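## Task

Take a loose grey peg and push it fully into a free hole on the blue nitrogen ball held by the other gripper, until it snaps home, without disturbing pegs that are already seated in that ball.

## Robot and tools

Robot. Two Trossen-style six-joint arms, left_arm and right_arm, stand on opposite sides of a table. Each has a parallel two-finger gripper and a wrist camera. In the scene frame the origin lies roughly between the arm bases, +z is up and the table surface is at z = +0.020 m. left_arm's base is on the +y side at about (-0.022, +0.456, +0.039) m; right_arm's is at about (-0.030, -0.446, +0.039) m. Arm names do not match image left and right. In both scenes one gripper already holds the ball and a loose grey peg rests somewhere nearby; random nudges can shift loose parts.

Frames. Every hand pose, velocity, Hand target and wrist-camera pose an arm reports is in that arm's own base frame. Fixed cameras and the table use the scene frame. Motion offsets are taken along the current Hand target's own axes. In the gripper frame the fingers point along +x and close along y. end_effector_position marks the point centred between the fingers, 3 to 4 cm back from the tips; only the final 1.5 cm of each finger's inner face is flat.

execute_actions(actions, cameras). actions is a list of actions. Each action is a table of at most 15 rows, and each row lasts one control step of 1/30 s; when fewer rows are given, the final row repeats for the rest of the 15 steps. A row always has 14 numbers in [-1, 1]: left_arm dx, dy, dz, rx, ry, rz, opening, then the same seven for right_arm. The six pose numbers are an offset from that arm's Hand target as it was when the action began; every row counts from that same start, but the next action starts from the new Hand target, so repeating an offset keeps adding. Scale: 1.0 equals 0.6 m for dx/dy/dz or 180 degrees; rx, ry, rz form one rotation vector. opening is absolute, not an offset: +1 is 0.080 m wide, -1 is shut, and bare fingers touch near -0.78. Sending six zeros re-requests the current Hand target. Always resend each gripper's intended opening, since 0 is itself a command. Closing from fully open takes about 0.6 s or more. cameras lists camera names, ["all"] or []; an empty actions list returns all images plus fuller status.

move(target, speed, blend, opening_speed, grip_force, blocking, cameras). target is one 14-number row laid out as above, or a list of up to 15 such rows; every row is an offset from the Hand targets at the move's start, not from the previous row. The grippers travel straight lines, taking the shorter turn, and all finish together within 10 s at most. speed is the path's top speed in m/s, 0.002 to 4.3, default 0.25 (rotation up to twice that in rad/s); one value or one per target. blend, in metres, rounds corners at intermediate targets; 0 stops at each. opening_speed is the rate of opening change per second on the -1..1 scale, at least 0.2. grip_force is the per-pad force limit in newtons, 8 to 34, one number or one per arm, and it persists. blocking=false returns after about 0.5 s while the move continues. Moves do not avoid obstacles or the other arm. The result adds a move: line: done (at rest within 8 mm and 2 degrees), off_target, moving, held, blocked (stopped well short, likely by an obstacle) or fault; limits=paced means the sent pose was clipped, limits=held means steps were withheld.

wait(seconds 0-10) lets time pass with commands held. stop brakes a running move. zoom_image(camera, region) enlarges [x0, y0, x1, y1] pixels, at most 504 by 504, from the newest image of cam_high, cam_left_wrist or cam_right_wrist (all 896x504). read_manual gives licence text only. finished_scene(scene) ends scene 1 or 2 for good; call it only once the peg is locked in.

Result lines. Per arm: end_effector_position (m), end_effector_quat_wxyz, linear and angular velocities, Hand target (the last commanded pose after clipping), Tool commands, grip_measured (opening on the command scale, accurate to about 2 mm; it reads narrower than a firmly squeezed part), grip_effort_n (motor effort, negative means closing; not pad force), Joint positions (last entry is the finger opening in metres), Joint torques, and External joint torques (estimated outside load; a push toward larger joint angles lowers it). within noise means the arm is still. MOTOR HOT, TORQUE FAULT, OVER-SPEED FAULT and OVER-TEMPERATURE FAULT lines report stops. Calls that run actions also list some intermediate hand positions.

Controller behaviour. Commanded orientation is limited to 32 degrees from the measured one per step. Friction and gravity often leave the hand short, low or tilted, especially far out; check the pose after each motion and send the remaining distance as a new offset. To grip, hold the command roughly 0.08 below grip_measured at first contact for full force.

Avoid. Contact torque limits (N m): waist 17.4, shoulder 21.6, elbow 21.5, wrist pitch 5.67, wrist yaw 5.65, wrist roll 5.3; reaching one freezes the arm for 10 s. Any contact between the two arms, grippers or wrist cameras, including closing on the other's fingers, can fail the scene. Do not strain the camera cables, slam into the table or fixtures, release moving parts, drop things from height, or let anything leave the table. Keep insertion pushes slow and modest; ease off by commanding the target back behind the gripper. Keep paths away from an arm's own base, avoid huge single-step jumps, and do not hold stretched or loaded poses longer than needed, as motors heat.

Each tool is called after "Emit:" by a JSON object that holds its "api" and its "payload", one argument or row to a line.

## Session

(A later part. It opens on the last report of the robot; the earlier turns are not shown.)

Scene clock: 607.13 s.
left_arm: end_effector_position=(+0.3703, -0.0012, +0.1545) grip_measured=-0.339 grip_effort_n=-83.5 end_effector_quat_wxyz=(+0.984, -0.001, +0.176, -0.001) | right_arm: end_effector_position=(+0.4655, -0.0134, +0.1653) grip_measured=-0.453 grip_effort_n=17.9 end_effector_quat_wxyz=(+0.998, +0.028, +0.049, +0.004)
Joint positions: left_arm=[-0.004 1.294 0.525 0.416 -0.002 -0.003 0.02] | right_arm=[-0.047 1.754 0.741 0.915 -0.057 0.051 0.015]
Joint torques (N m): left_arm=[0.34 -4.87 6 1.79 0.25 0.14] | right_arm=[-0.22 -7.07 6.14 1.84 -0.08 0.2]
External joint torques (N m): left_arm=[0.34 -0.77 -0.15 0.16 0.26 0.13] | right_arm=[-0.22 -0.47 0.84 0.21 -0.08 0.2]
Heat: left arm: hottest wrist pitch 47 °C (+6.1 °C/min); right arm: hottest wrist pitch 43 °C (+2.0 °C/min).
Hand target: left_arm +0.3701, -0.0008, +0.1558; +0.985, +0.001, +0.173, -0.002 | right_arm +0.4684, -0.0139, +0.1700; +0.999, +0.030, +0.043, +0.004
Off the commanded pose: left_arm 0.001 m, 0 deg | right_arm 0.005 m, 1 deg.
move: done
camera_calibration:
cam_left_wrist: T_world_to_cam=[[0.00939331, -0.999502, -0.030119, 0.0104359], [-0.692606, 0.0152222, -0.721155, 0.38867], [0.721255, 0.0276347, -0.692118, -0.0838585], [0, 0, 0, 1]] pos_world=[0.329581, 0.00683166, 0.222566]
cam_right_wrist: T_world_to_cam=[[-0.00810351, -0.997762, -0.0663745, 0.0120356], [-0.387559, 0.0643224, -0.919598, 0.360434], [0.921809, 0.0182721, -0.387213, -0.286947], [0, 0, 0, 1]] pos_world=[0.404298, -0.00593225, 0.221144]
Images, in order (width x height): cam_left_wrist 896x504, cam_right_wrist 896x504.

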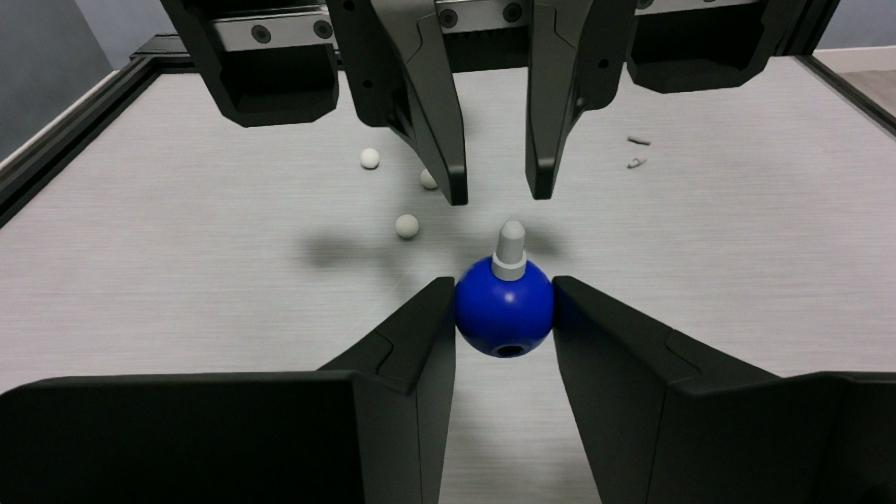

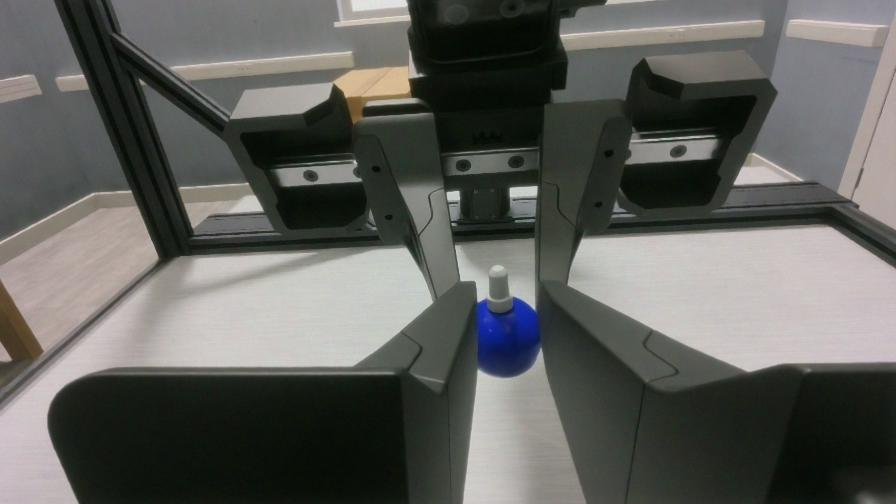

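Emit:
{"api": "move", "payload": {
  "target": [
    [0,0,0,0,0,0,-0.465, 0.0267,0,0.0078,0,0,0,-0.45],
    [0,0,0,0,0,0,-0.465, 0.0267,0,0.0078,0,0,0,-0.9]
  ],
  "speed": 0.06,
  "opening_speed": 0.6,
  "cameras": ["cam_left_wrist","cam_right_wrist"]
}}

Emit:
{"api": "zoom_image", "payload": {
  "camera": "cam_left_wrist",
  "region": [450, 200, 560, 310]
}}

Scene clock: 610.33 s.
left_arm: end_effector_position=(+0.3703, -0.0012, +0.1545) grip_measured=-0.339 grip_effort_n=-83.5 end_effector_quat_wxyz=(+0.984, -0.001, +0.176, -0.001) | right_arm: end_effector_position=(+0.4813, -0.0142, +0.1726) grip_measured=-0.770 grip_effort_n=-38.4 end_effector_quat_wxyz=(+0.999, +0.028, +0.045, +0.004)
Joint positions: left_arm=[-0.004 1.294 0.525 0.416 -0.002 -0.003 0.02] | right_arm=[-0.047 1.789 0.814 0.884 -0.057 0.051 0]
Joint torques (N m): left_arm=[0.34 -4.88 6.01 1.79 0.25 0.14] | right_arm=[0.01 -6.35 6.27 1.84 -0.02 0.2]
External joint torques (N m): left_arm=[0.32 -0.77 -0.12 0.17 0.25 0.14] | right_arm=[0.05 0.68 0.79 0.19 -0.03 0.2]
Heat: left arm: hottest wrist pitch 47 °C (+6.1 °C/min); right arm: hottest wrist pitch 43 °C (+2.0 °C/min).
Hand target: left_arm +0.3701, -0.0008, +0.1558; +0.985, +0.001, +0.173, -0.002 | right_arm +0.4847, -0.0141, +0.1733; +0.999, +0.030, +0.043, +0.004
Off the commanded pose: left_arm 0.001 m, 0 deg | right_arm 0.004 m, 0 deg.
move: done
camera_calibration:
cam_left_wrist: T_world_to_cam=[[0.00939331, -0.999502, -0.030119, 0.0104359], [-0.692606, 0.0152222, -0.721155, 0.38867], [0.721255, 0.0276347, -0.692118, -0.0838585], [0, 0, 0, 1]] pos_world=[0.329581, 0.00683166, 0.222566]
cam_right_wrist: T_world_to_cam=[[-0.00752149, -0.997791, -0.0660011, 0.0115806], [-0.379444, 0.0639145, -0.923004, 0.37001], [0.925184, 0.0181014, -0.379087, -0.301697], [0, 0, 0, 1]] pos_world=[0.41961, -0.00663285, 0.227916]
Images, in order (width x height): cam_left_wrist 896x504, cam_right_wrist 896x504.

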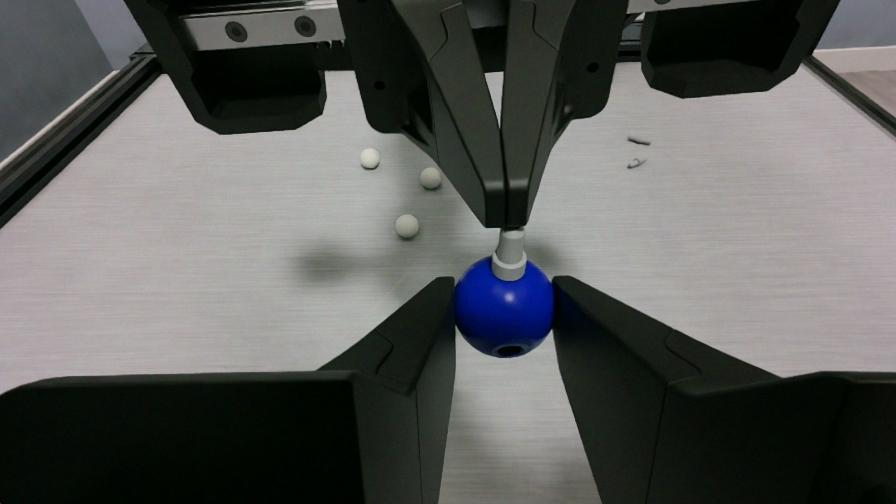

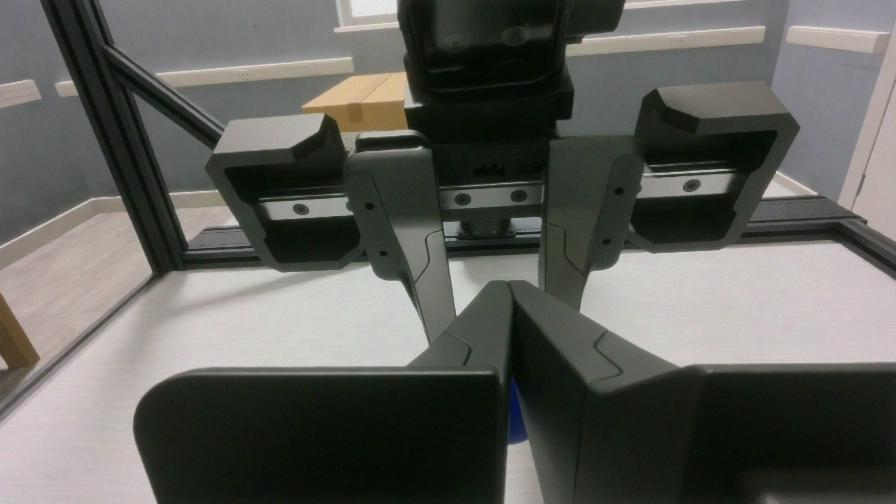

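Scaled by 4.582 from the camera's 896x504 image, which has a finer 1280x720 frame.

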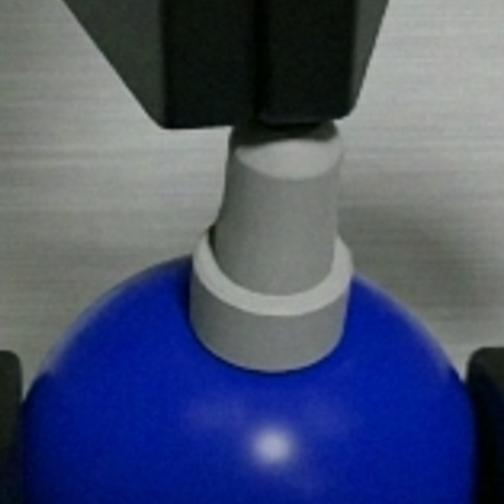

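Emit:
{"api": "move", "payload": {
  "target": [
    [0,0,0,0,0,0,-0.465, -0.03,0,0.0,0,0,0,-0.9],
    [0,0,0,0,0,0,-0.465, -0.03,0,-0.009,0,0,0,-0.45],
    [0,0,0,0,0,0,-0.465, 0.003,0,-0.009,0,0,0,-0.45],
    [0,0,0,0,0,0,-0.465, 0.003,0,-0.009,0,0,0,-0.9]
  ],
  "speed": 0.08,
  "opening_speed": 0.6,
  "cameras": ["cam_left_wrist","cam_right_wrist"]
}}

Emit:
{"api": "zoom_image", "payload": {
  "camera": "cam_left_wrist",
  "region": [450, 200, 560, 310]
}}

Scene clock: 616.23 s.
left_arm: end_effector_position=(+0.3703, -0.0009, +0.1544) grip_measured=-0.339 grip_effort_n=-83.5 end_effector_quat_wxyz=(+0.984, -0.001, +0.176, +0.000) | right_arm: end_effector_position=(+0.4826, -0.0138, +0.1672) grip_measured=-0.742 grip_effort_n=-83.5 end_effector_quat_wxyz=(+0.999, +0.028, +0.045, +0.004)
Joint positions: left_arm=[-0.003 1.294 0.525 0.416 -0.002 -0.003 0.02] | right_arm=[-0.046 1.809 0.812 0.907 -0.057 0.051 0.002]
Joint torques (N m): left_arm=[0.26 -4.88 5.99 1.84 0.25 0.14] | right_arm=[0 -6.43 6.26 1.84 0.04 0.19]
External joint torques (N m): left_arm=[0.28 -0.85 0 0.26 0.25 0.14] | right_arm=[0.02 0.68 0.86 0.2 0.04 0.19]
Heat: left arm: hottest wrist pitch 47 °C (+6.1 °C/min); right arm: hottest wrist pitch 42 °C (+1.0 °C/min).
Hand target: left_arm +0.3701, -0.0008, +0.1558; +0.985, +0.001, +0.173, -0.002 | right_arm +0.4861, -0.0138, +0.1677; +0.999, +0.030, +0.043, +0.004
Off the commanded pose: left_arm 0.001 m, 0 deg | right_arm 0.003 m, 0 deg.
move: done
camera_calibration:
cam_left_wrist: T_world_to_cam=[[0.0101491, -0.999493, -0.0301725, 0.0104958], [-0.693118, 0.0147175, -0.720674, 0.388658], [0.720753, 0.0282273, -0.692617, -0.0836638], [0, 0, 0, 1]] pos_world=[0.32958, 0.00713205, 0.222466]
cam_right_wrist: T_world_to_cam=[[-0.00684939, -0.997796, -0.0660034, 0.0112495], [-0.379511, 0.0636605, -0.922994, 0.365562], [0.925162, 0.0187271, -0.37911, -0.305025], [0, 0, 0, 1]] pos_world=[0.421009, -0.00633494, 0.222516]
Images, in order (width x height): cam_left_wrist 896x504, cam_right_wrist 896x504.

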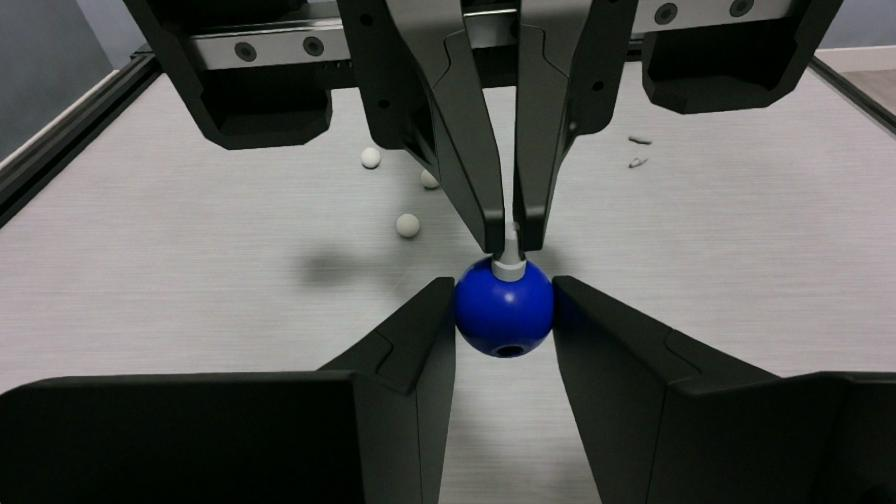

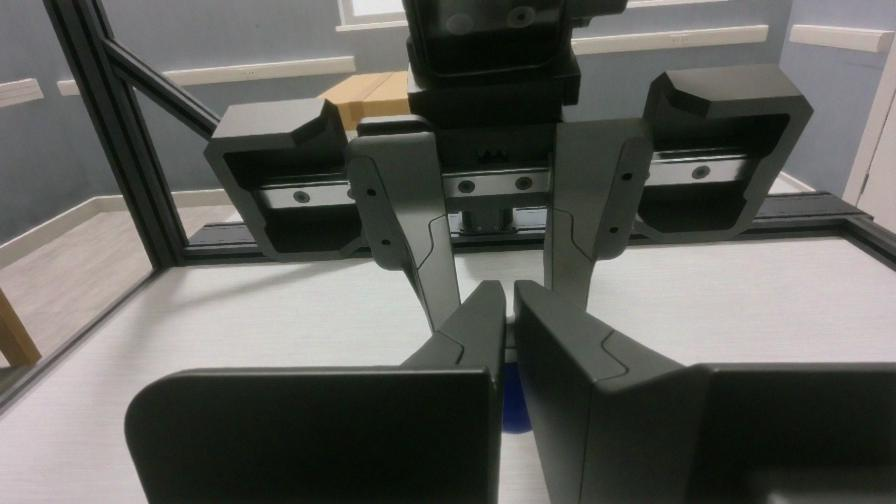

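Scaled by 4.582 from the camera's 896x504 image, which has a finer 1280x720 frame.

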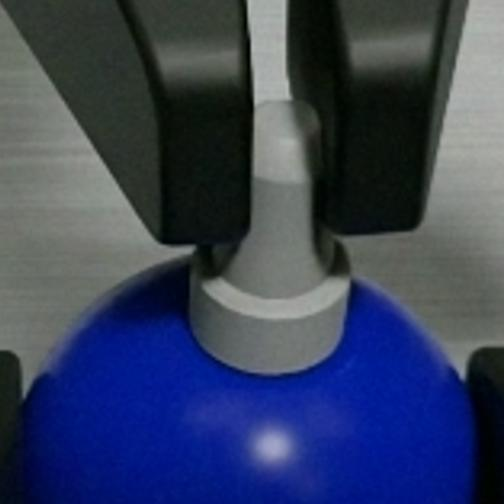

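Emit:
{"api": "move", "payload": {
  "target": [0,0,0,0,0,0,-0.465, -0.0195,0,-0.0067,0,0,0,-0.9],
  "speed": 0.05,
  "cameras": ["cam_left_wrist"]
}}

Emit:
{"api": "zoom_image", "payload": {
  "camera": "cam_left_wrist",
  "region": [450, 190, 570, 310]
}}

Scene clock: 618.13 s.
left_arm: end_effector_position=(+0.3703, -0.0009, +0.1545) grip_measured=-0.339 grip_effort_n=-83.5 end_effector_quat_wxyz=(+0.984, -0.001, +0.176, +0.000) | right_arm: end_effector_position=(+0.4785, -0.0137, +0.1650) grip_measured=-0.742 grip_effort_n=-83.5 end_effector_quat_wxyz=(+0.999, +0.028, +0.041, +0.004)
Joint positions: left_arm=[-0.003 1.294 0.525 0.416 -0.002 -0.003 0.02] | right_arm=[-0.046 1.807 0.788 0.936 -0.057 0.051 0.002]
Joint torques (N m): left_arm=[0.28 -4.87 6 1.8 0.25 0.14] | right_arm=[-0.1 -9.21 2.8 1.6 -0.03 0.2]
External joint torques (N m): left_arm=[0.28 -0.86 -0.03 0.21 0.25 0.14] | right_arm=[-0.14 -2.1 -2.62 -0.07 -0.02 0.2]
Heat: left arm: hottest wrist pitch 48 °C (+7.1 °C/min); right arm: hottest wrist pitch 42 °C (+1.0 °C/min).
Hand target: left_arm +0.3701, -0.0008, +0.1558; +0.985, +0.001, +0.173, -0.002 | right_arm +0.4741, -0.0137, +0.1647; +0.999, +0.030, +0.043, +0.004
Off the commanded pose: left_arm 0.001 m, 0 deg | right_arm 0.004 m, 0 deg.
move: done
camera_calibration:
cam_left_wrist: T_world_to_cam=[[0.0101602, -0.999493, -0.0301665, 0.0104939], [-0.692914, 0.0147135, -0.72087, 0.388707], [0.720949, 0.028227, -0.692413, -0.0837048], [0, 0, 0, 1]] pos_world=[0.329581, 0.00713205, 0.222566]
Images, in order (width x height): cam_left_wrist 896x504.

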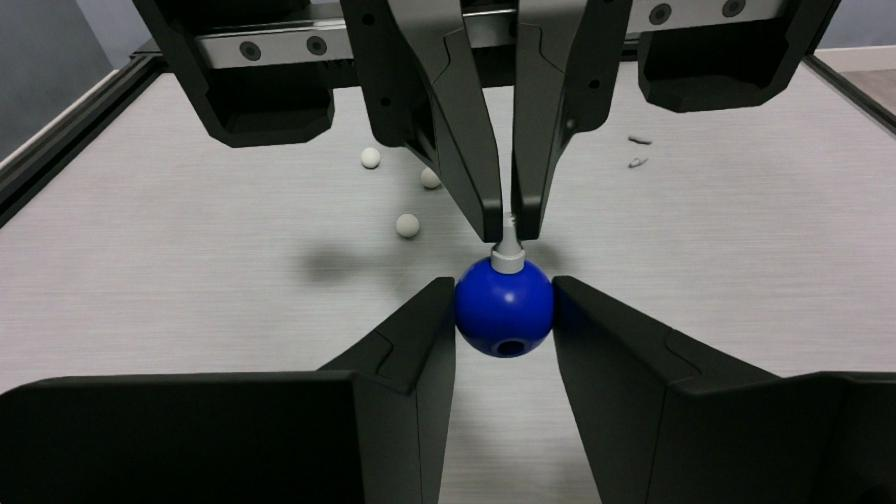

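Scaled by 4.200 from the camera's 896x504 image, which has a finer 1280x720 frame.

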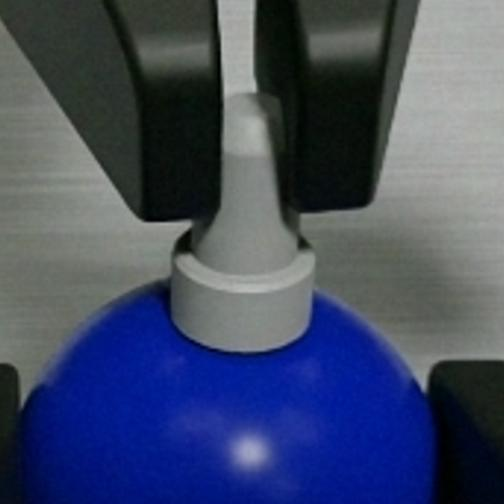

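Emit:
{"api": "move", "payload": {
  "target": [0,0,0,0,0,0,-0.465, -0.022,0,-0.017,0,0,0,-0.9],
  "speed": 0.05,
  "cameras": ["cam_left_wrist"]
}}

Emit:
{"api": "zoom_image", "payload": {
  "camera": "cam_left_wrist",
  "region": [450, 190, 570, 310]
}}

Scene clock: 619.73 s.
left_arm: end_effector_position=(+0.3704, -0.0009, +0.1547) grip_measured=-0.339 grip_effort_n=-83.5 end_effector_quat_wxyz=(+0.984, -0.001, +0.175, +0.000) | right_arm: end_effector_position=(+0.4649, -0.0130, +0.1567) grip_measured=-0.742 grip_effort_n=-83.5 end_effector_quat_wxyz=(+0.999, +0.028, +0.041, +0.004)
Joint positions: left_arm=[-0.003 1.294 0.525 0.417 -0.002 -0.003 0.02] | right_arm=[-0.046 1.793 0.719 0.992 -0.057 0.051 0.002]
Joint torques (N m): left_arm=[0.27 -4.88 5.99 1.72 0.25 0.14] | right_arm=[-0.12 -9.25 2.56 1.58 0 0.2]
External joint torques (N m): left_arm=[0.26 -0.75 -0.18 0.08 0.26 0.14] | right_arm=[-0.08 -2.54 -2.58 -0.06 0 0.19]
Heat: left arm: hottest wrist pitch 48 °C (+7.0 °C/min); right arm: hottest wrist pitch 42 °C (+1.0 °C/min).
Hand target: left_arm +0.3701, -0.0008, +0.1557; +0.985, +0.001, +0.173, -0.002 | right_arm +0.4601, -0.0132, +0.1557; +0.999, +0.030, +0.043, +0.004
Off the commanded pose: left_arm 0.001 m, 0 deg | right_arm 0.005 m, 0 deg.
move: done
camera_calibration:
cam_left_wrist: T_world_to_cam=[[0.0101968, -0.999493, -0.030155, 0.0104822], [-0.692045, 0.0147138, -0.721704, 0.388681], [0.721782, 0.0282277, -0.691545, -0.0841052], [0, 0, 0, 1]] pos_world=[0.329584, 0.00713205, 0.222666]
Images, in order (width x height): cam_left_wrist 896x504.

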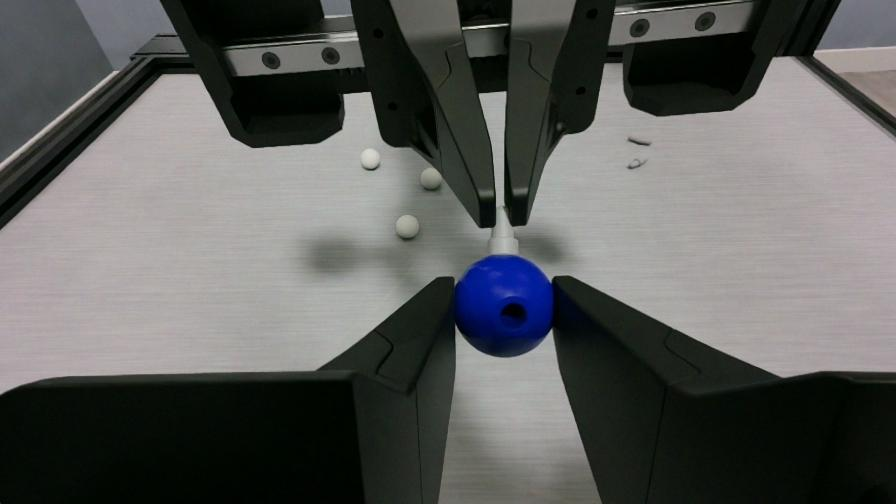

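Scaled by 4.200 from the camera's 896x504 image, which has a finer 1280x720 frame.

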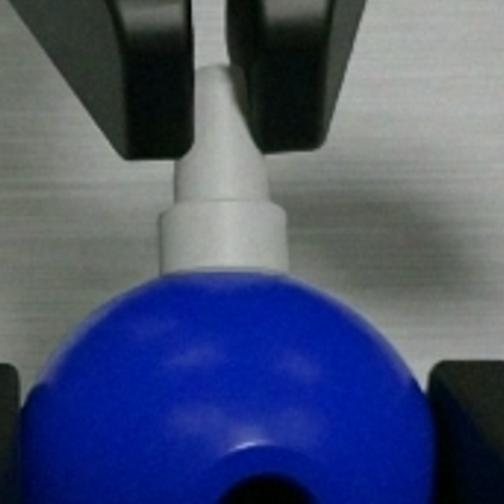

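Emit:
{"api": "zoom_image", "payload": {
  "camera": "cam_left_wrist",
  "region": [484, 235, 524, 275]
}}

Scaled by 12.600 from the camera's 896x504 image, which has a finer 1280x720 frame.

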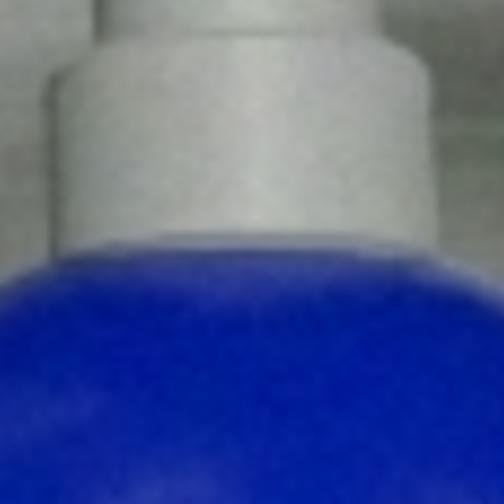

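Emit:
{"api": "move", "payload": {
  "target": [0,0,0,0,0,0,-0.465, -0.008,0,-0.0224,0,0,0,-0.9],
  "speed": 0.05,
  "cameras": ["cam_left_wrist","cam_right_wrist"]
}}

Emit:
{"api": "zoom_image", "payload": {
  "camera": "cam_left_wrist",
  "region": [450, 200, 570, 320]
}}

Scene clock: 622.43 s.
left_arm: end_effector_position=(+0.3719, -0.0009, +0.1583) grip_measured=-0.339 grip_effort_n=-83.5 end_effector_quat_wxyz=(+0.986, -0.001, +0.169, +0.000) | right_arm: end_effector_position=(+0.4585, -0.0128, +0.1552) grip_measured=-0.748 grip_effort_n=-83.5 end_effector_quat_wxyz=(+0.999, +0.027, +0.028, +0.004)
Joint positions: left_arm=[-0.003 1.294 0.528 0.427 -0.002 -0.003 0.02] | right_arm=[-0.046 1.796 0.682 1.058 -0.056 0.051 0.001]
Joint torques (N m): left_arm=[0.27 -4.9 5.6 1.05 0.24 0.14] | right_arm=[0.1 -6.21 1.95 1.79 0.02 0.19]
External joint torques (N m): left_arm=[0.32 -0.75 -0.57 -0.59 0.23 0.14] | right_arm=[0.13 0.3 -2.98 0.18 0.01 0.19]
Heat: left arm: hottest wrist pitch 47 °C (+6.1 °C/min); right arm: hottest wrist pitch 42 °C (+1.0 °C/min).
Hand target: left_arm +0.3701, -0.0008, +0.1559; +0.985, +0.001, +0.173, -0.002 | right_arm +0.4541, -0.0124, +0.1427; +0.999, +0.030, +0.044, +0.004
Off the commanded pose: left_arm 0.003 m, 1 deg | right_arm 0.013 m, 2 deg.
move: off_target (right_arm)
camera_calibration:
cam_left_wrist: T_world_to_cam=[[0.010246, -0.999503, -0.0298175, 0.0104746], [-0.682064, 0.0148198, -0.731142, 0.390051], [0.73122, 0.0278287, -0.681573, -0.0877713], [0, 0, 0, 1]] pos_world=[0.330112, 0.00713149, 0.225672]
cam_right_wrist: T_world_to_cam=[[-0.00494725, -0.997899, -0.0645927, 0.0102838], [-0.347632, 0.062281, -0.93556, 0.332506], [0.937618, 0.017826, -0.34721, -0.297902], [0, 0, 0, 1]] pos_world=[0.394959, -0.00513623, 0.208309]
Images, in order (width x height): cam_left_wrist 896x504, cam_right_wrist 896x504.

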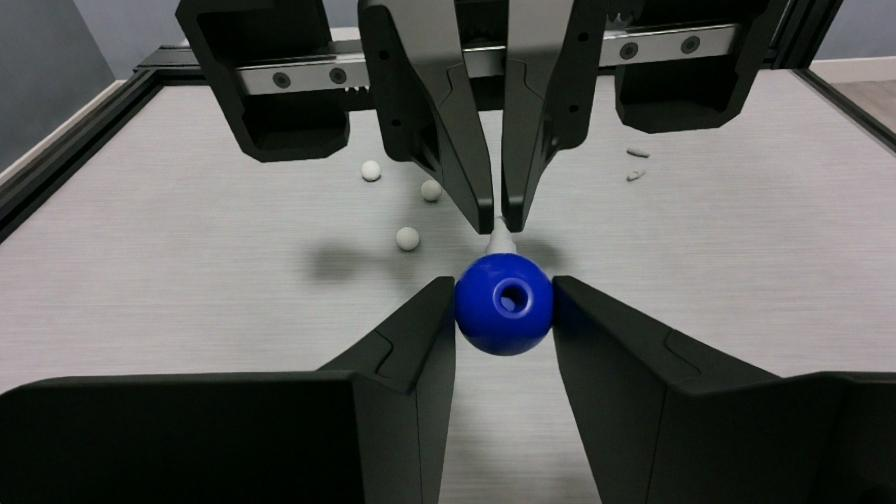

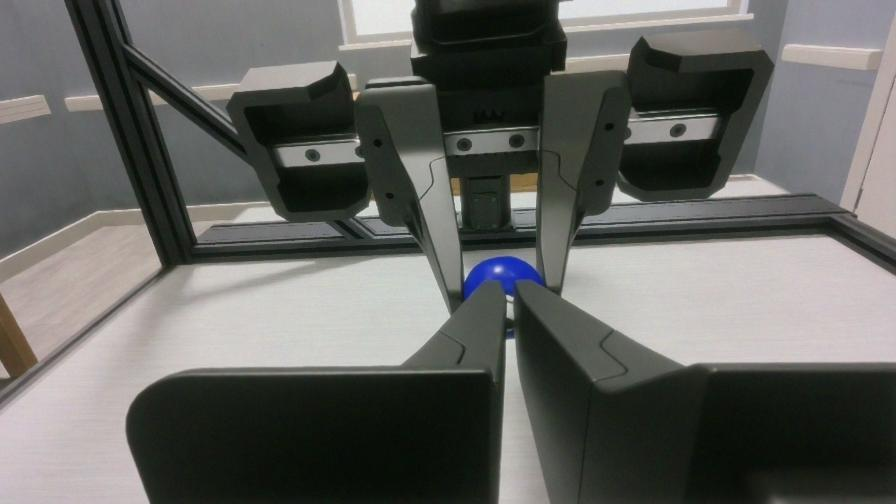

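Scaled by 4.200 from the camera's 896x504 image, which has a finer 1280x720 frame.

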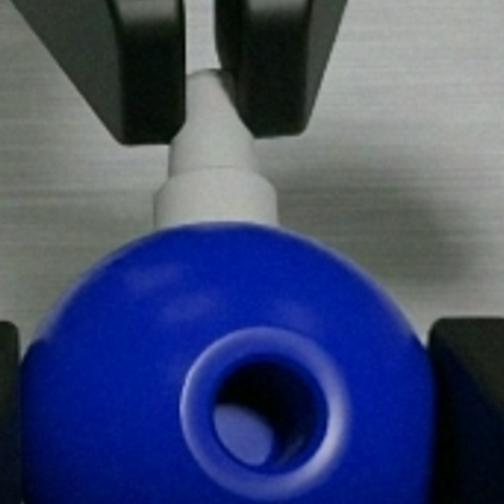

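Emit:
{"api": "move", "payload": {
  "target": [0,0,0,0,0,0,-0.465, -0.001,0,-0.0167,0,0,0,-0.9],
  "speed": 0.05,
  "cameras": ["cam_left_wrist"]
}}

Emit:
{"api": "zoom_image", "payload": {
  "camera": "cam_left_wrist",
  "region": [450, 200, 570, 320]
}}

Scene clock: 624.20 s.
left_arm: end_effector_position=(+0.3707, -0.0009, +0.1554) grip_measured=-0.339 grip_effort_n=-83.5 end_effector_quat_wxyz=(+0.985, -0.001, +0.174, +0.000) | right_arm: end_effector_position=(+0.4535, -0.0126, +0.1390) grip_measured=-0.770 grip_effort_n=-39.3 end_effector_quat_wxyz=(+0.999, +0.028, +0.037, +0.004)
Joint positions: left_arm=[-0.003 1.294 0.526 0.417 -0.002 -0.003 0.02] | right_arm=[-0.046 1.829 0.649 1.106 -0.056 0.051 0]
Joint torques (N m): left_arm=[0.27 -4.88 5.8 1.72 0.23 0.14] | right_arm=[0.36 -5.93 3.42 2.09 0.05 0.18]
External joint torques (N m): left_arm=[0.29 -0.71 -0.39 0.07 0.23 0.13] | right_arm=[0.32 0.65 -1.31 0.44 0.05 0.18]
Heat: left arm: hottest wrist pitch 47 °C (+6.1 °C/min); right arm: hottest wrist pitch 42 °C (+1.0 °C/min).
Hand target: left_arm +0.3701, -0.0008, +0.1557; +0.985, +0.001, +0.173, -0.002 | right_arm +0.4526, -0.0118, +0.1330; +0.999, +0.030, +0.043, +0.004
Off the commanded pose: left_arm 0.001 m, 0 deg | right_arm 0.006 m, 1 deg.
move: done
camera_calibration:
cam_left_wrist: T_world_to_cam=[[0.00982528, -0.999501, -0.0300105, 0.0105912], [-0.690662, 0.0149198, -0.723024, 0.389165], [0.723111, 0.0278311, -0.690171, -0.0845094], [0, 0, 0, 1]] pos_world=[0.329787, 0.00713162, 0.223367]
Images, in order (width x height): cam_left_wrist 896x504.

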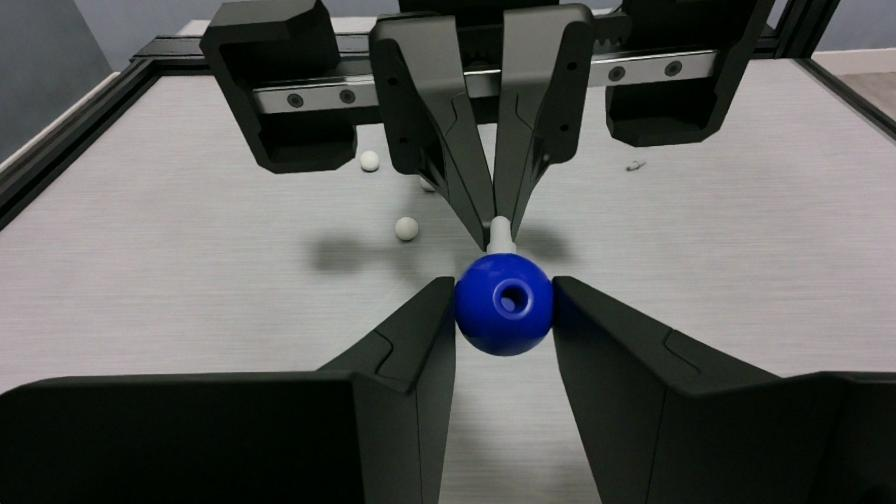

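Scaled by 4.200 from the camera's 896x504 image, which has a finer 1280x720 frame.

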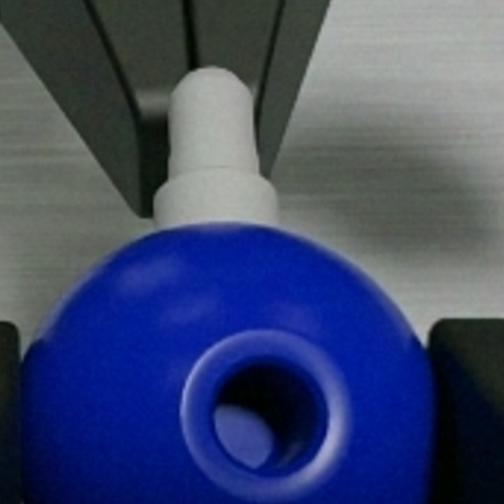

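Emit:
{"api": "move", "payload": {
  "target": [
    [0,0,0,0,0,0,-0.465, -0.05,0,0,0,0,0,-0.9],
    [0,0,0,0,0,0,-0.465, -0.0324,0,0.0717,0,0.0889,-0.004,-0.45]
  ],
  "speed": 0.12,
  "blend": 0.01,
  "cameras": ["cam_left_wrist","cam_right_wrist"]
}}

Emit:
{"api": "zoom_image", "payload": {
  "camera": "cam_right_wrist",
  "region": [440, 200, 580, 340]
}}

Scene clock: 629.77 s.
left_arm: end_effector_position=(+0.3707, -0.0009, +0.1554) grip_measured=-0.339 grip_effort_n=-83.5 end_effector_quat_wxyz=(+0.985, -0.001, +0.174, +0.000) | right_arm: end_effector_position=(+0.4349, -0.0140, +0.1643) grip_measured=-0.454 grip_effort_n=17.9 end_effector_quat_wxyz=(+0.980, +0.032, +0.197, +0.000)
Joint positions: left_arm=[-0.003 1.294 0.526 0.417 -0.002 -0.003 0.02] | right_arm=[-0.054 1.539 0.809 0.332 -0.063 0.042 0.015]
Joint torques (N m): left_arm=[0.28 -4.88 5.79 1.72 0.24 0.14] | right_arm=[-0.34 -8.3 7.11 1.79 -0.11 -0.17]
External joint torques (N m): left_arm=[0.27 -0.68 -0.41 0.06 0.24 0.14] | right_arm=[-0.28 -2.34 0.91 0.16 -0.11 -0.17]
Heat: left arm: hottest wrist pitch 47 °C (+6.0 °C/min); right arm: hottest wrist pitch 43 °C (+2.0 °C/min).
Hand target: left_arm +0.3701, -0.0008, +0.1557; +0.985, +0.001, +0.173, -0.002 | right_arm +0.4370, -0.0147, +0.1773; +0.983, +0.029, +0.182, +0.002
Off the commanded pose: left_arm 0.001 m, 0 deg | right_arm 0.013 m, 2 deg.
move: off_target (right_arm); target 2's new opening was sent with right_arm's hand 0.013 m and 2 deg from that target
camera_calibration:
cam_left_wrist: T_world_to_cam=[[0.00982528, -0.999501, -0.0300105, 0.0105912], [-0.690662, 0.0149198, -0.723024, 0.389165], [0.723111, 0.0278311, -0.690171, -0.0845094], [0, 0, 0, 1]] pos_world=[0.329787, 0.00713162, 0.223367]
cam_right_wrist: T_world_to_cam=[[-0.0264154, -0.997321, -0.0682064, 0.0194413], [-0.6409, 0.0692585, -0.764494, 0.432465], [0.76717, 0.0235191, -0.641013, -0.150103], [0, 0, 0, 1]] pos_world=[0.392835, -0.00703239, 0.235725]
Images, in order (width x height): cam_left_wrist 896x504, cam_right_wrist 896x504.

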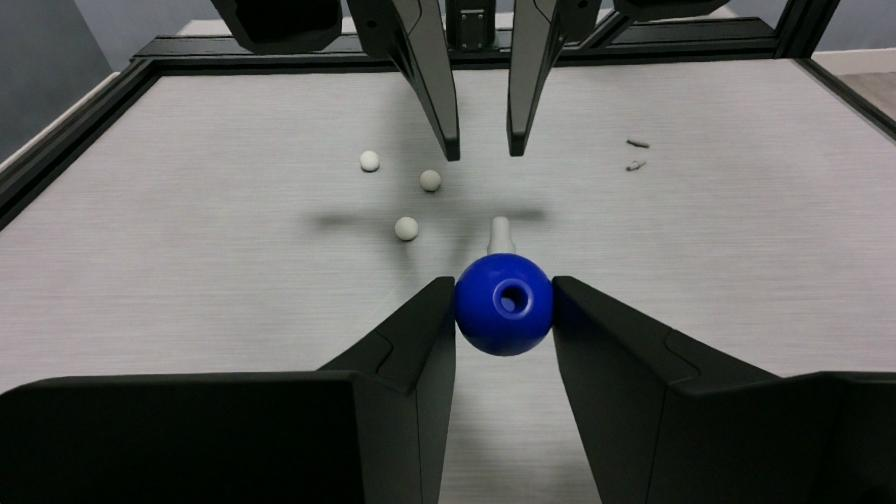

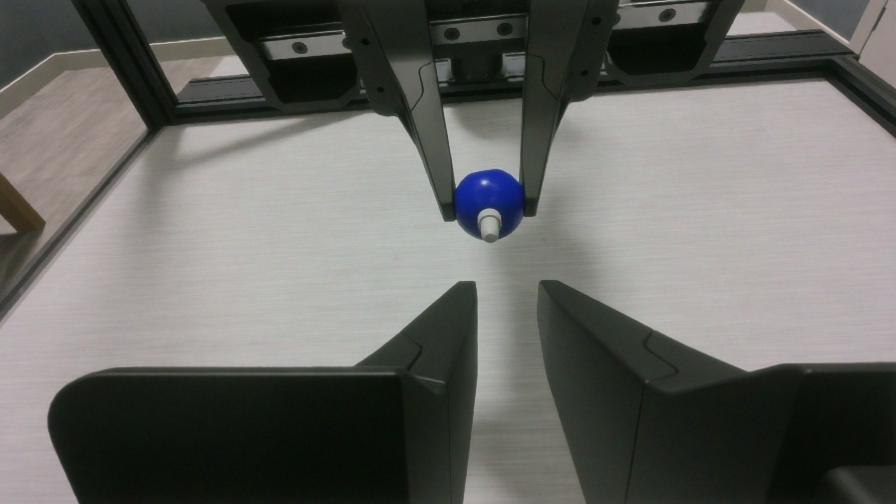

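Scaled by 3.600 from the camera's 896x504 image, which has a finer 1280x720 frame.

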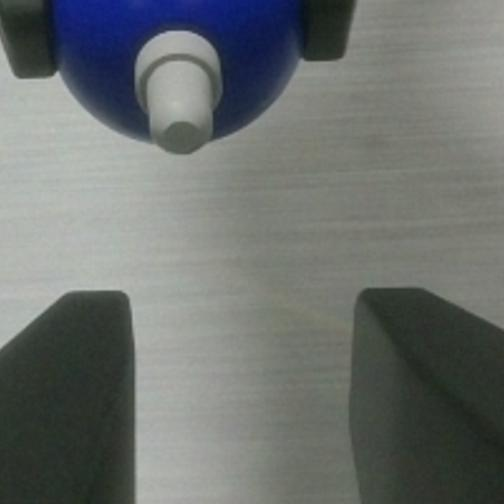

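Emit:
{"api": "move", "payload": {
  "target": [0,0,0,0,0,0,-0.465, 0.0242,0.004,-0.0163,0,-0.0611,0.003,-0.45],
  "speed": 0.1,
  "cameras": ["cam_left_wrist","cam_right_wrist"]
}}

Emit:
{"api": "zoom_image", "payload": {
  "camera": "cam_right_wrist",
  "region": [440, 200, 580, 340]
}}

Scene clock: 633.73 s.
left_arm: end_effector_position=(+0.3707, -0.0009, +0.1554) grip_measured=-0.339 grip_effort_n=-83.5 end_effector_quat_wxyz=(+0.985, -0.001, +0.174, +0.000) | right_arm: end_effector_position=(+0.4476, -0.0123, +0.1695) grip_measured=-0.453 grip_effort_n=17.9 end_effector_quat_wxyz=(+0.996, +0.027, +0.080, +0.004)
Joint positions: left_arm=[-0.003 1.294 0.526 0.417 -0.002 -0.003 0.02] | right_arm=[-0.047 1.645 0.706 0.778 -0.059 0.046 0.015]
Joint torques (N m): left_arm=[0.29 -4.89 5.8 1.72 0.23 0.14] | right_arm=[0.27 -5.7 4.17 2.12 0.09 0.19]
External joint torques (N m): left_arm=[0.29 -0.7 -0.42 0.06 0.24 0.13] | right_arm=[0.3 0.44 -1.45 0.47 0.09 0.18]
Heat: left arm: hottest wrist pitch 47 °C (+6.0 °C/min); right arm: hottest wrist pitch 43 °C (+2.0 °C/min).
Hand target: left_arm +0.3701, -0.0008, +0.1557; +0.985, +0.001, +0.173, -0.002 | right_arm +0.4471, -0.0115, +0.1632; +0.996, +0.030, +0.087, +0.003
Off the commanded pose: left_arm 0.001 m, 0 deg | right_arm 0.006 m, 1 deg.
move: done
camera_calibration:
cam_left_wrist: T_world_to_cam=[[0.00982528, -0.999501, -0.0300105, 0.0105912], [-0.690662, 0.0149198, -0.723024, 0.389165], [0.723111, 0.0278311, -0.690171, -0.0845094], [0, 0, 0, 1]] pos_world=[0.329787, 0.00713162, 0.223367]
cam_right_wrist: T_world_to_cam=[[-0.00966086, -0.997903, -0.0640066, 0.0135955], [-0.443991, 0.0616346, -0.893909, 0.3782], [0.895979, 0.0197824, -0.443656, -0.247738], [0, 0, 0, 1]] pos_world=[0.390017, -0.00484238, 0.229037]
Images, in order (width x height): cam_left_wrist 896x504, cam_right_wrist 896x504.

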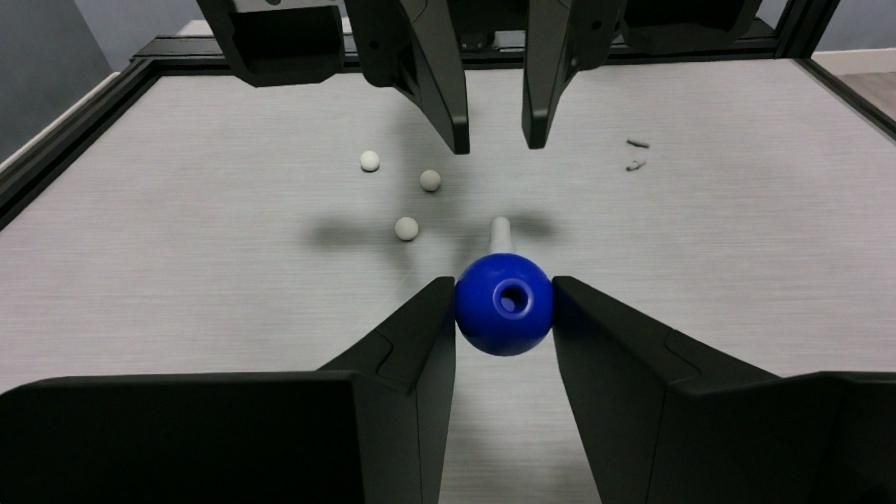

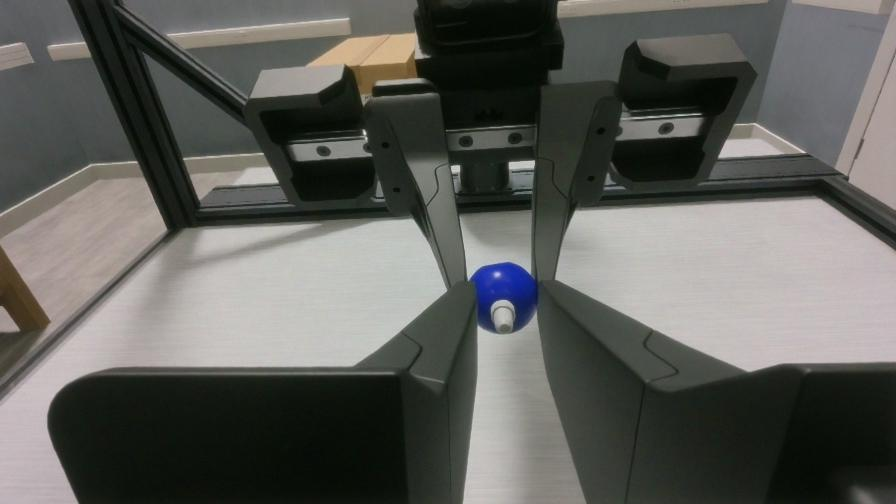

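Scaled by 3.600 from the camera's 896x504 image, which has a finer 1280x720 frame.

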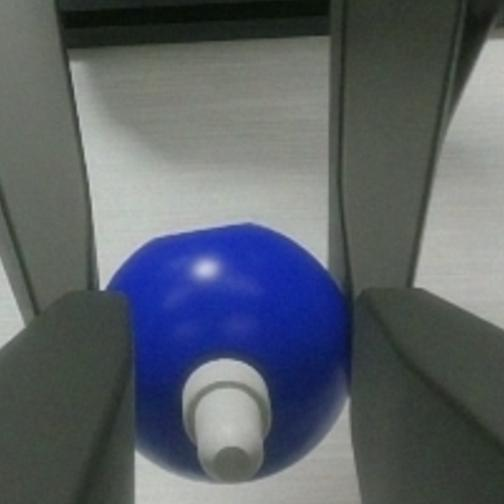

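Emit:
{"api": "move", "payload": {
  "target": [
    [0,0,0,0,0,0,-0.465, 0,-0.0018,-0.0200,0,0,0,-0.45],
    [0,0,0,0,0,0,-0.465, 0.0255,-0.0018,-0.0200,0,0,0,-0.45]
  ],
  "speed": 0.08,
  "cameras": ["cam_left_wrist","cam_right_wrist"]
}}

Emit:
{"api": "zoom_image", "payload": {
  "camera": "cam_right_wrist",
  "region": [440, 200, 580, 340]
}}

Scene clock: 636.13 s.
left_arm: end_effector_position=(+0.3707, -0.0009, +0.1554) grip_measured=-0.339 grip_effort_n=-83.5 end_effector_quat_wxyz=(+0.985, -0.001, +0.174, +0.000) | right_arm: end_effector_position=(+0.4564, -0.0122, +0.1471) grip_measured=-0.453 grip_effort_n=17.9 end_effector_quat_wxyz=(+0.996, +0.028, +0.090, +0.004)
Joint positions: left_arm=[-0.003 1.294 0.526 0.417 -0.002 -0.003 0.02] | right_arm=[-0.046 1.734 0.713 0.841 -0.058 0.046 0.015]
Joint torques (N m): left_arm=[0.28 -4.88 5.78 1.72 0.24 0.14] | right_arm=[0.14 -5.94 6.14 2.06 0.09 0.22]
External joint torques (N m): left_arm=[0.28 -0.76 -0.4 0.08 0.24 0.13] | right_arm=[0.16 0.6 0.79 0.4 0.09 0.22]
Heat: left arm: hottest wrist pitch 47 °C (+6.1 °C/min); right arm: hottest wrist pitch 43 °C (+1.0 °C/min).
Hand target: left_arm +0.3701, -0.0008, +0.1557; +0.985, +0.001, +0.173, -0.002 | right_arm +0.4600, -0.0116, +0.1486; +0.996, +0.030, +0.087, +0.004
Off the commanded pose: left_arm 0.001 m, 0 deg | right_arm 0.004 m, 0 deg.
move: done
camera_calibration:
cam_left_wrist: T_world_to_cam=[[0.00982528, -0.999501, -0.0300105, 0.0105912], [-0.690662, 0.0149198, -0.723024, 0.389165], [0.723111, 0.0278311, -0.690171, -0.0845094], [0, 0, 0, 1]] pos_world=[0.329787, 0.00713162, 0.223367]
cam_right_wrist: T_world_to_cam=[[-0.0105439, -0.997861, -0.0645188, 0.0128919], [-0.461603, 0.0620933, -0.884911, 0.368818], [0.887024, 0.0204517, -0.461271, -0.258855], [0, 0, 0, 1]] pos_world=[0.399994, -0.00474281, 0.207801]
Images, in order (width x height): cam_left_wrist 896x504, cam_right_wrist 896x504.

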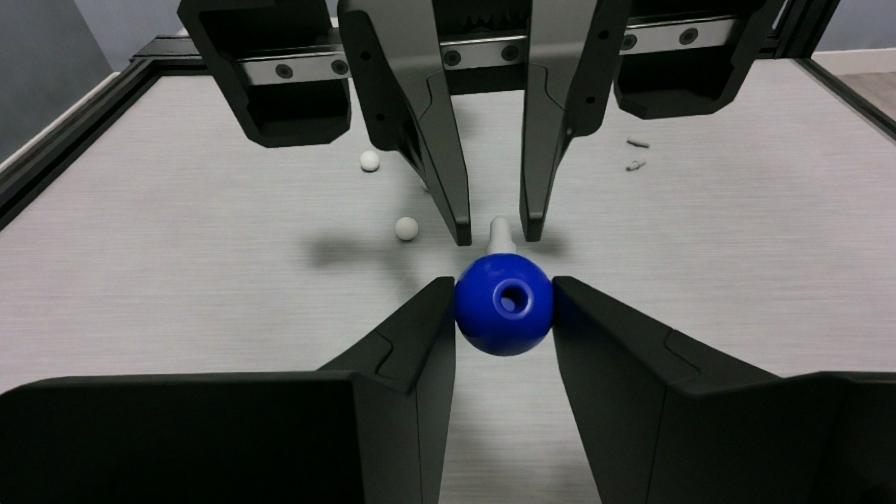

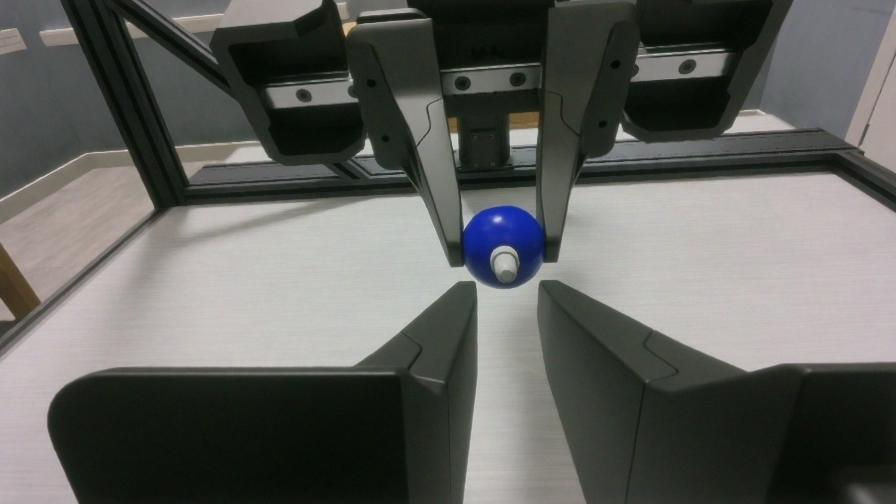

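Scaled by 3.600 from the camera's 896x504 image, which has a finer 1280x720 frame.

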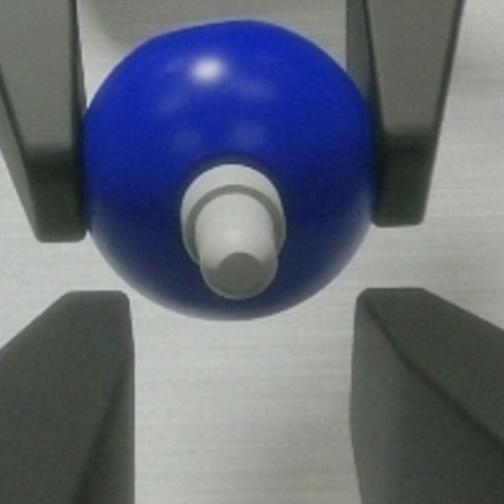

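Emit:
{"api": "move", "payload": {
  "target": [0,0,0,0,0,0,-0.465, 0.007,0,0.0162,0,0,0,-0.45],
  "speed": 0.06,
  "cameras": ["cam_left_wrist","cam_right_wrist"]
}}

Emit:
{"api": "zoom_image", "payload": {
  "camera": "cam_right_wrist",
  "region": [440, 200, 580, 340]
}}

Scene clock: 637.63 s.
left_arm: end_effector_position=(+0.3707, -0.0009, +0.1554) grip_measured=-0.339 grip_effort_n=-83.5 end_effector_quat_wxyz=(+0.985, -0.001, +0.174, +0.000) | right_arm: end_effector_position=(+0.4627, -0.0125, +0.1527) grip_measured=-0.453 grip_effort_n=17.9 end_effector_quat_wxyz=(+0.995, +0.028, +0.093, +0.004)
Joint positions: left_arm=[-0.003 1.294 0.526 0.417 -0.002 -0.003 0.02] | right_arm=[-0.046 1.735 0.751 0.797 -0.058 0.046 0.015]
Joint torques (N m): left_arm=[0.26 -4.88 5.8 1.72 0.24 0.14] | right_arm=[0.09 -7.04 6.42 1.82 0.06 0.18]
External joint torques (N m): left_arm=[0.27 -0.76 -0.33 0.09 0.24 0.14] | right_arm=[0.09 -0.52 1.03 0.2 0.06 0.18]
Heat: left arm: hottest wrist pitch 47 °C (+6.0 °C/min); right arm: hottest wrist pitch 43 °C (+1.0 °C/min).
Hand target: left_arm +0.3701, -0.0008, +0.1557; +0.985, +0.001, +0.173, -0.002 | right_arm +0.4659, -0.0121, +0.1574; +0.996, +0.030, +0.087, +0.004
Off the commanded pose: left_arm 0.001 m, 0 deg | right_arm 0.006 m, 1 deg.
move: done
camera_calibration:
cam_left_wrist: T_world_to_cam=[[0.00982528, -0.999501, -0.0300105, 0.0105912], [-0.690662, 0.0149198, -0.723024, 0.389165], [0.723111, 0.0278311, -0.690171, -0.0845094], [0, 0, 0, 1]] pos_world=[0.329787, 0.00713162, 0.223367]
cam_right_wrist: T_world_to_cam=[[-0.0109031, -0.997837, -0.0648226, 0.01325], [-0.466681, 0.0624112, -0.882221, 0.378568], [0.884359, 0.0206325, -0.466352, -0.259932], [0, 0, 0, 1]] pos_world=[0.406688, -0.00504245, 0.21362]
Images, in order (width x height): cam_left_wrist 896x504, cam_right_wrist 896x504.

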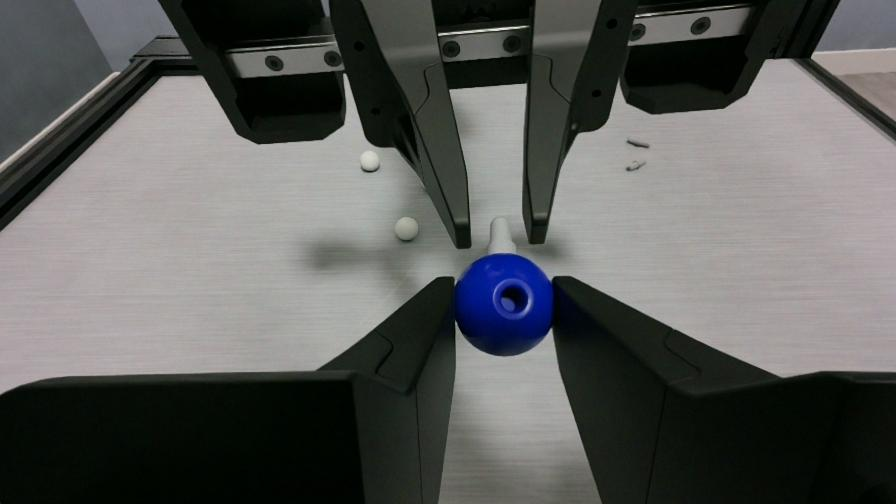

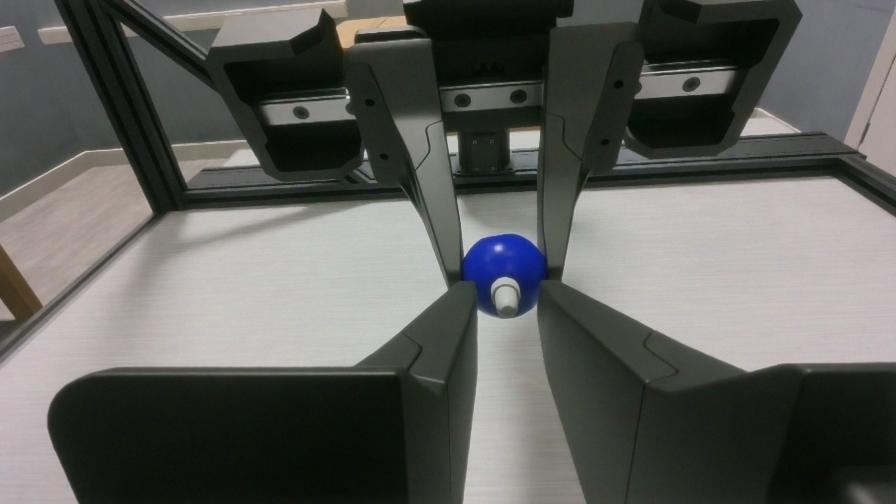

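Scaled by 3.600 from the camera's 896x504 image, which has a finer 1280x720 frame.

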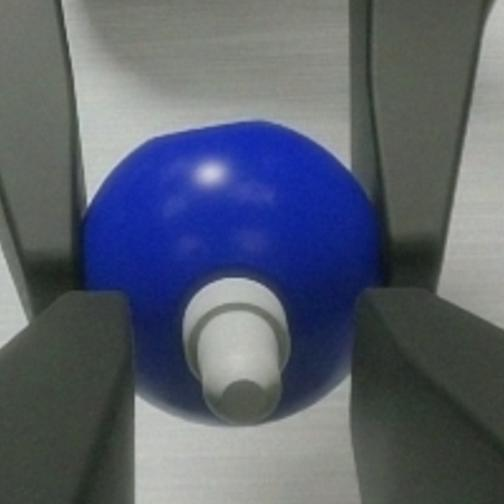

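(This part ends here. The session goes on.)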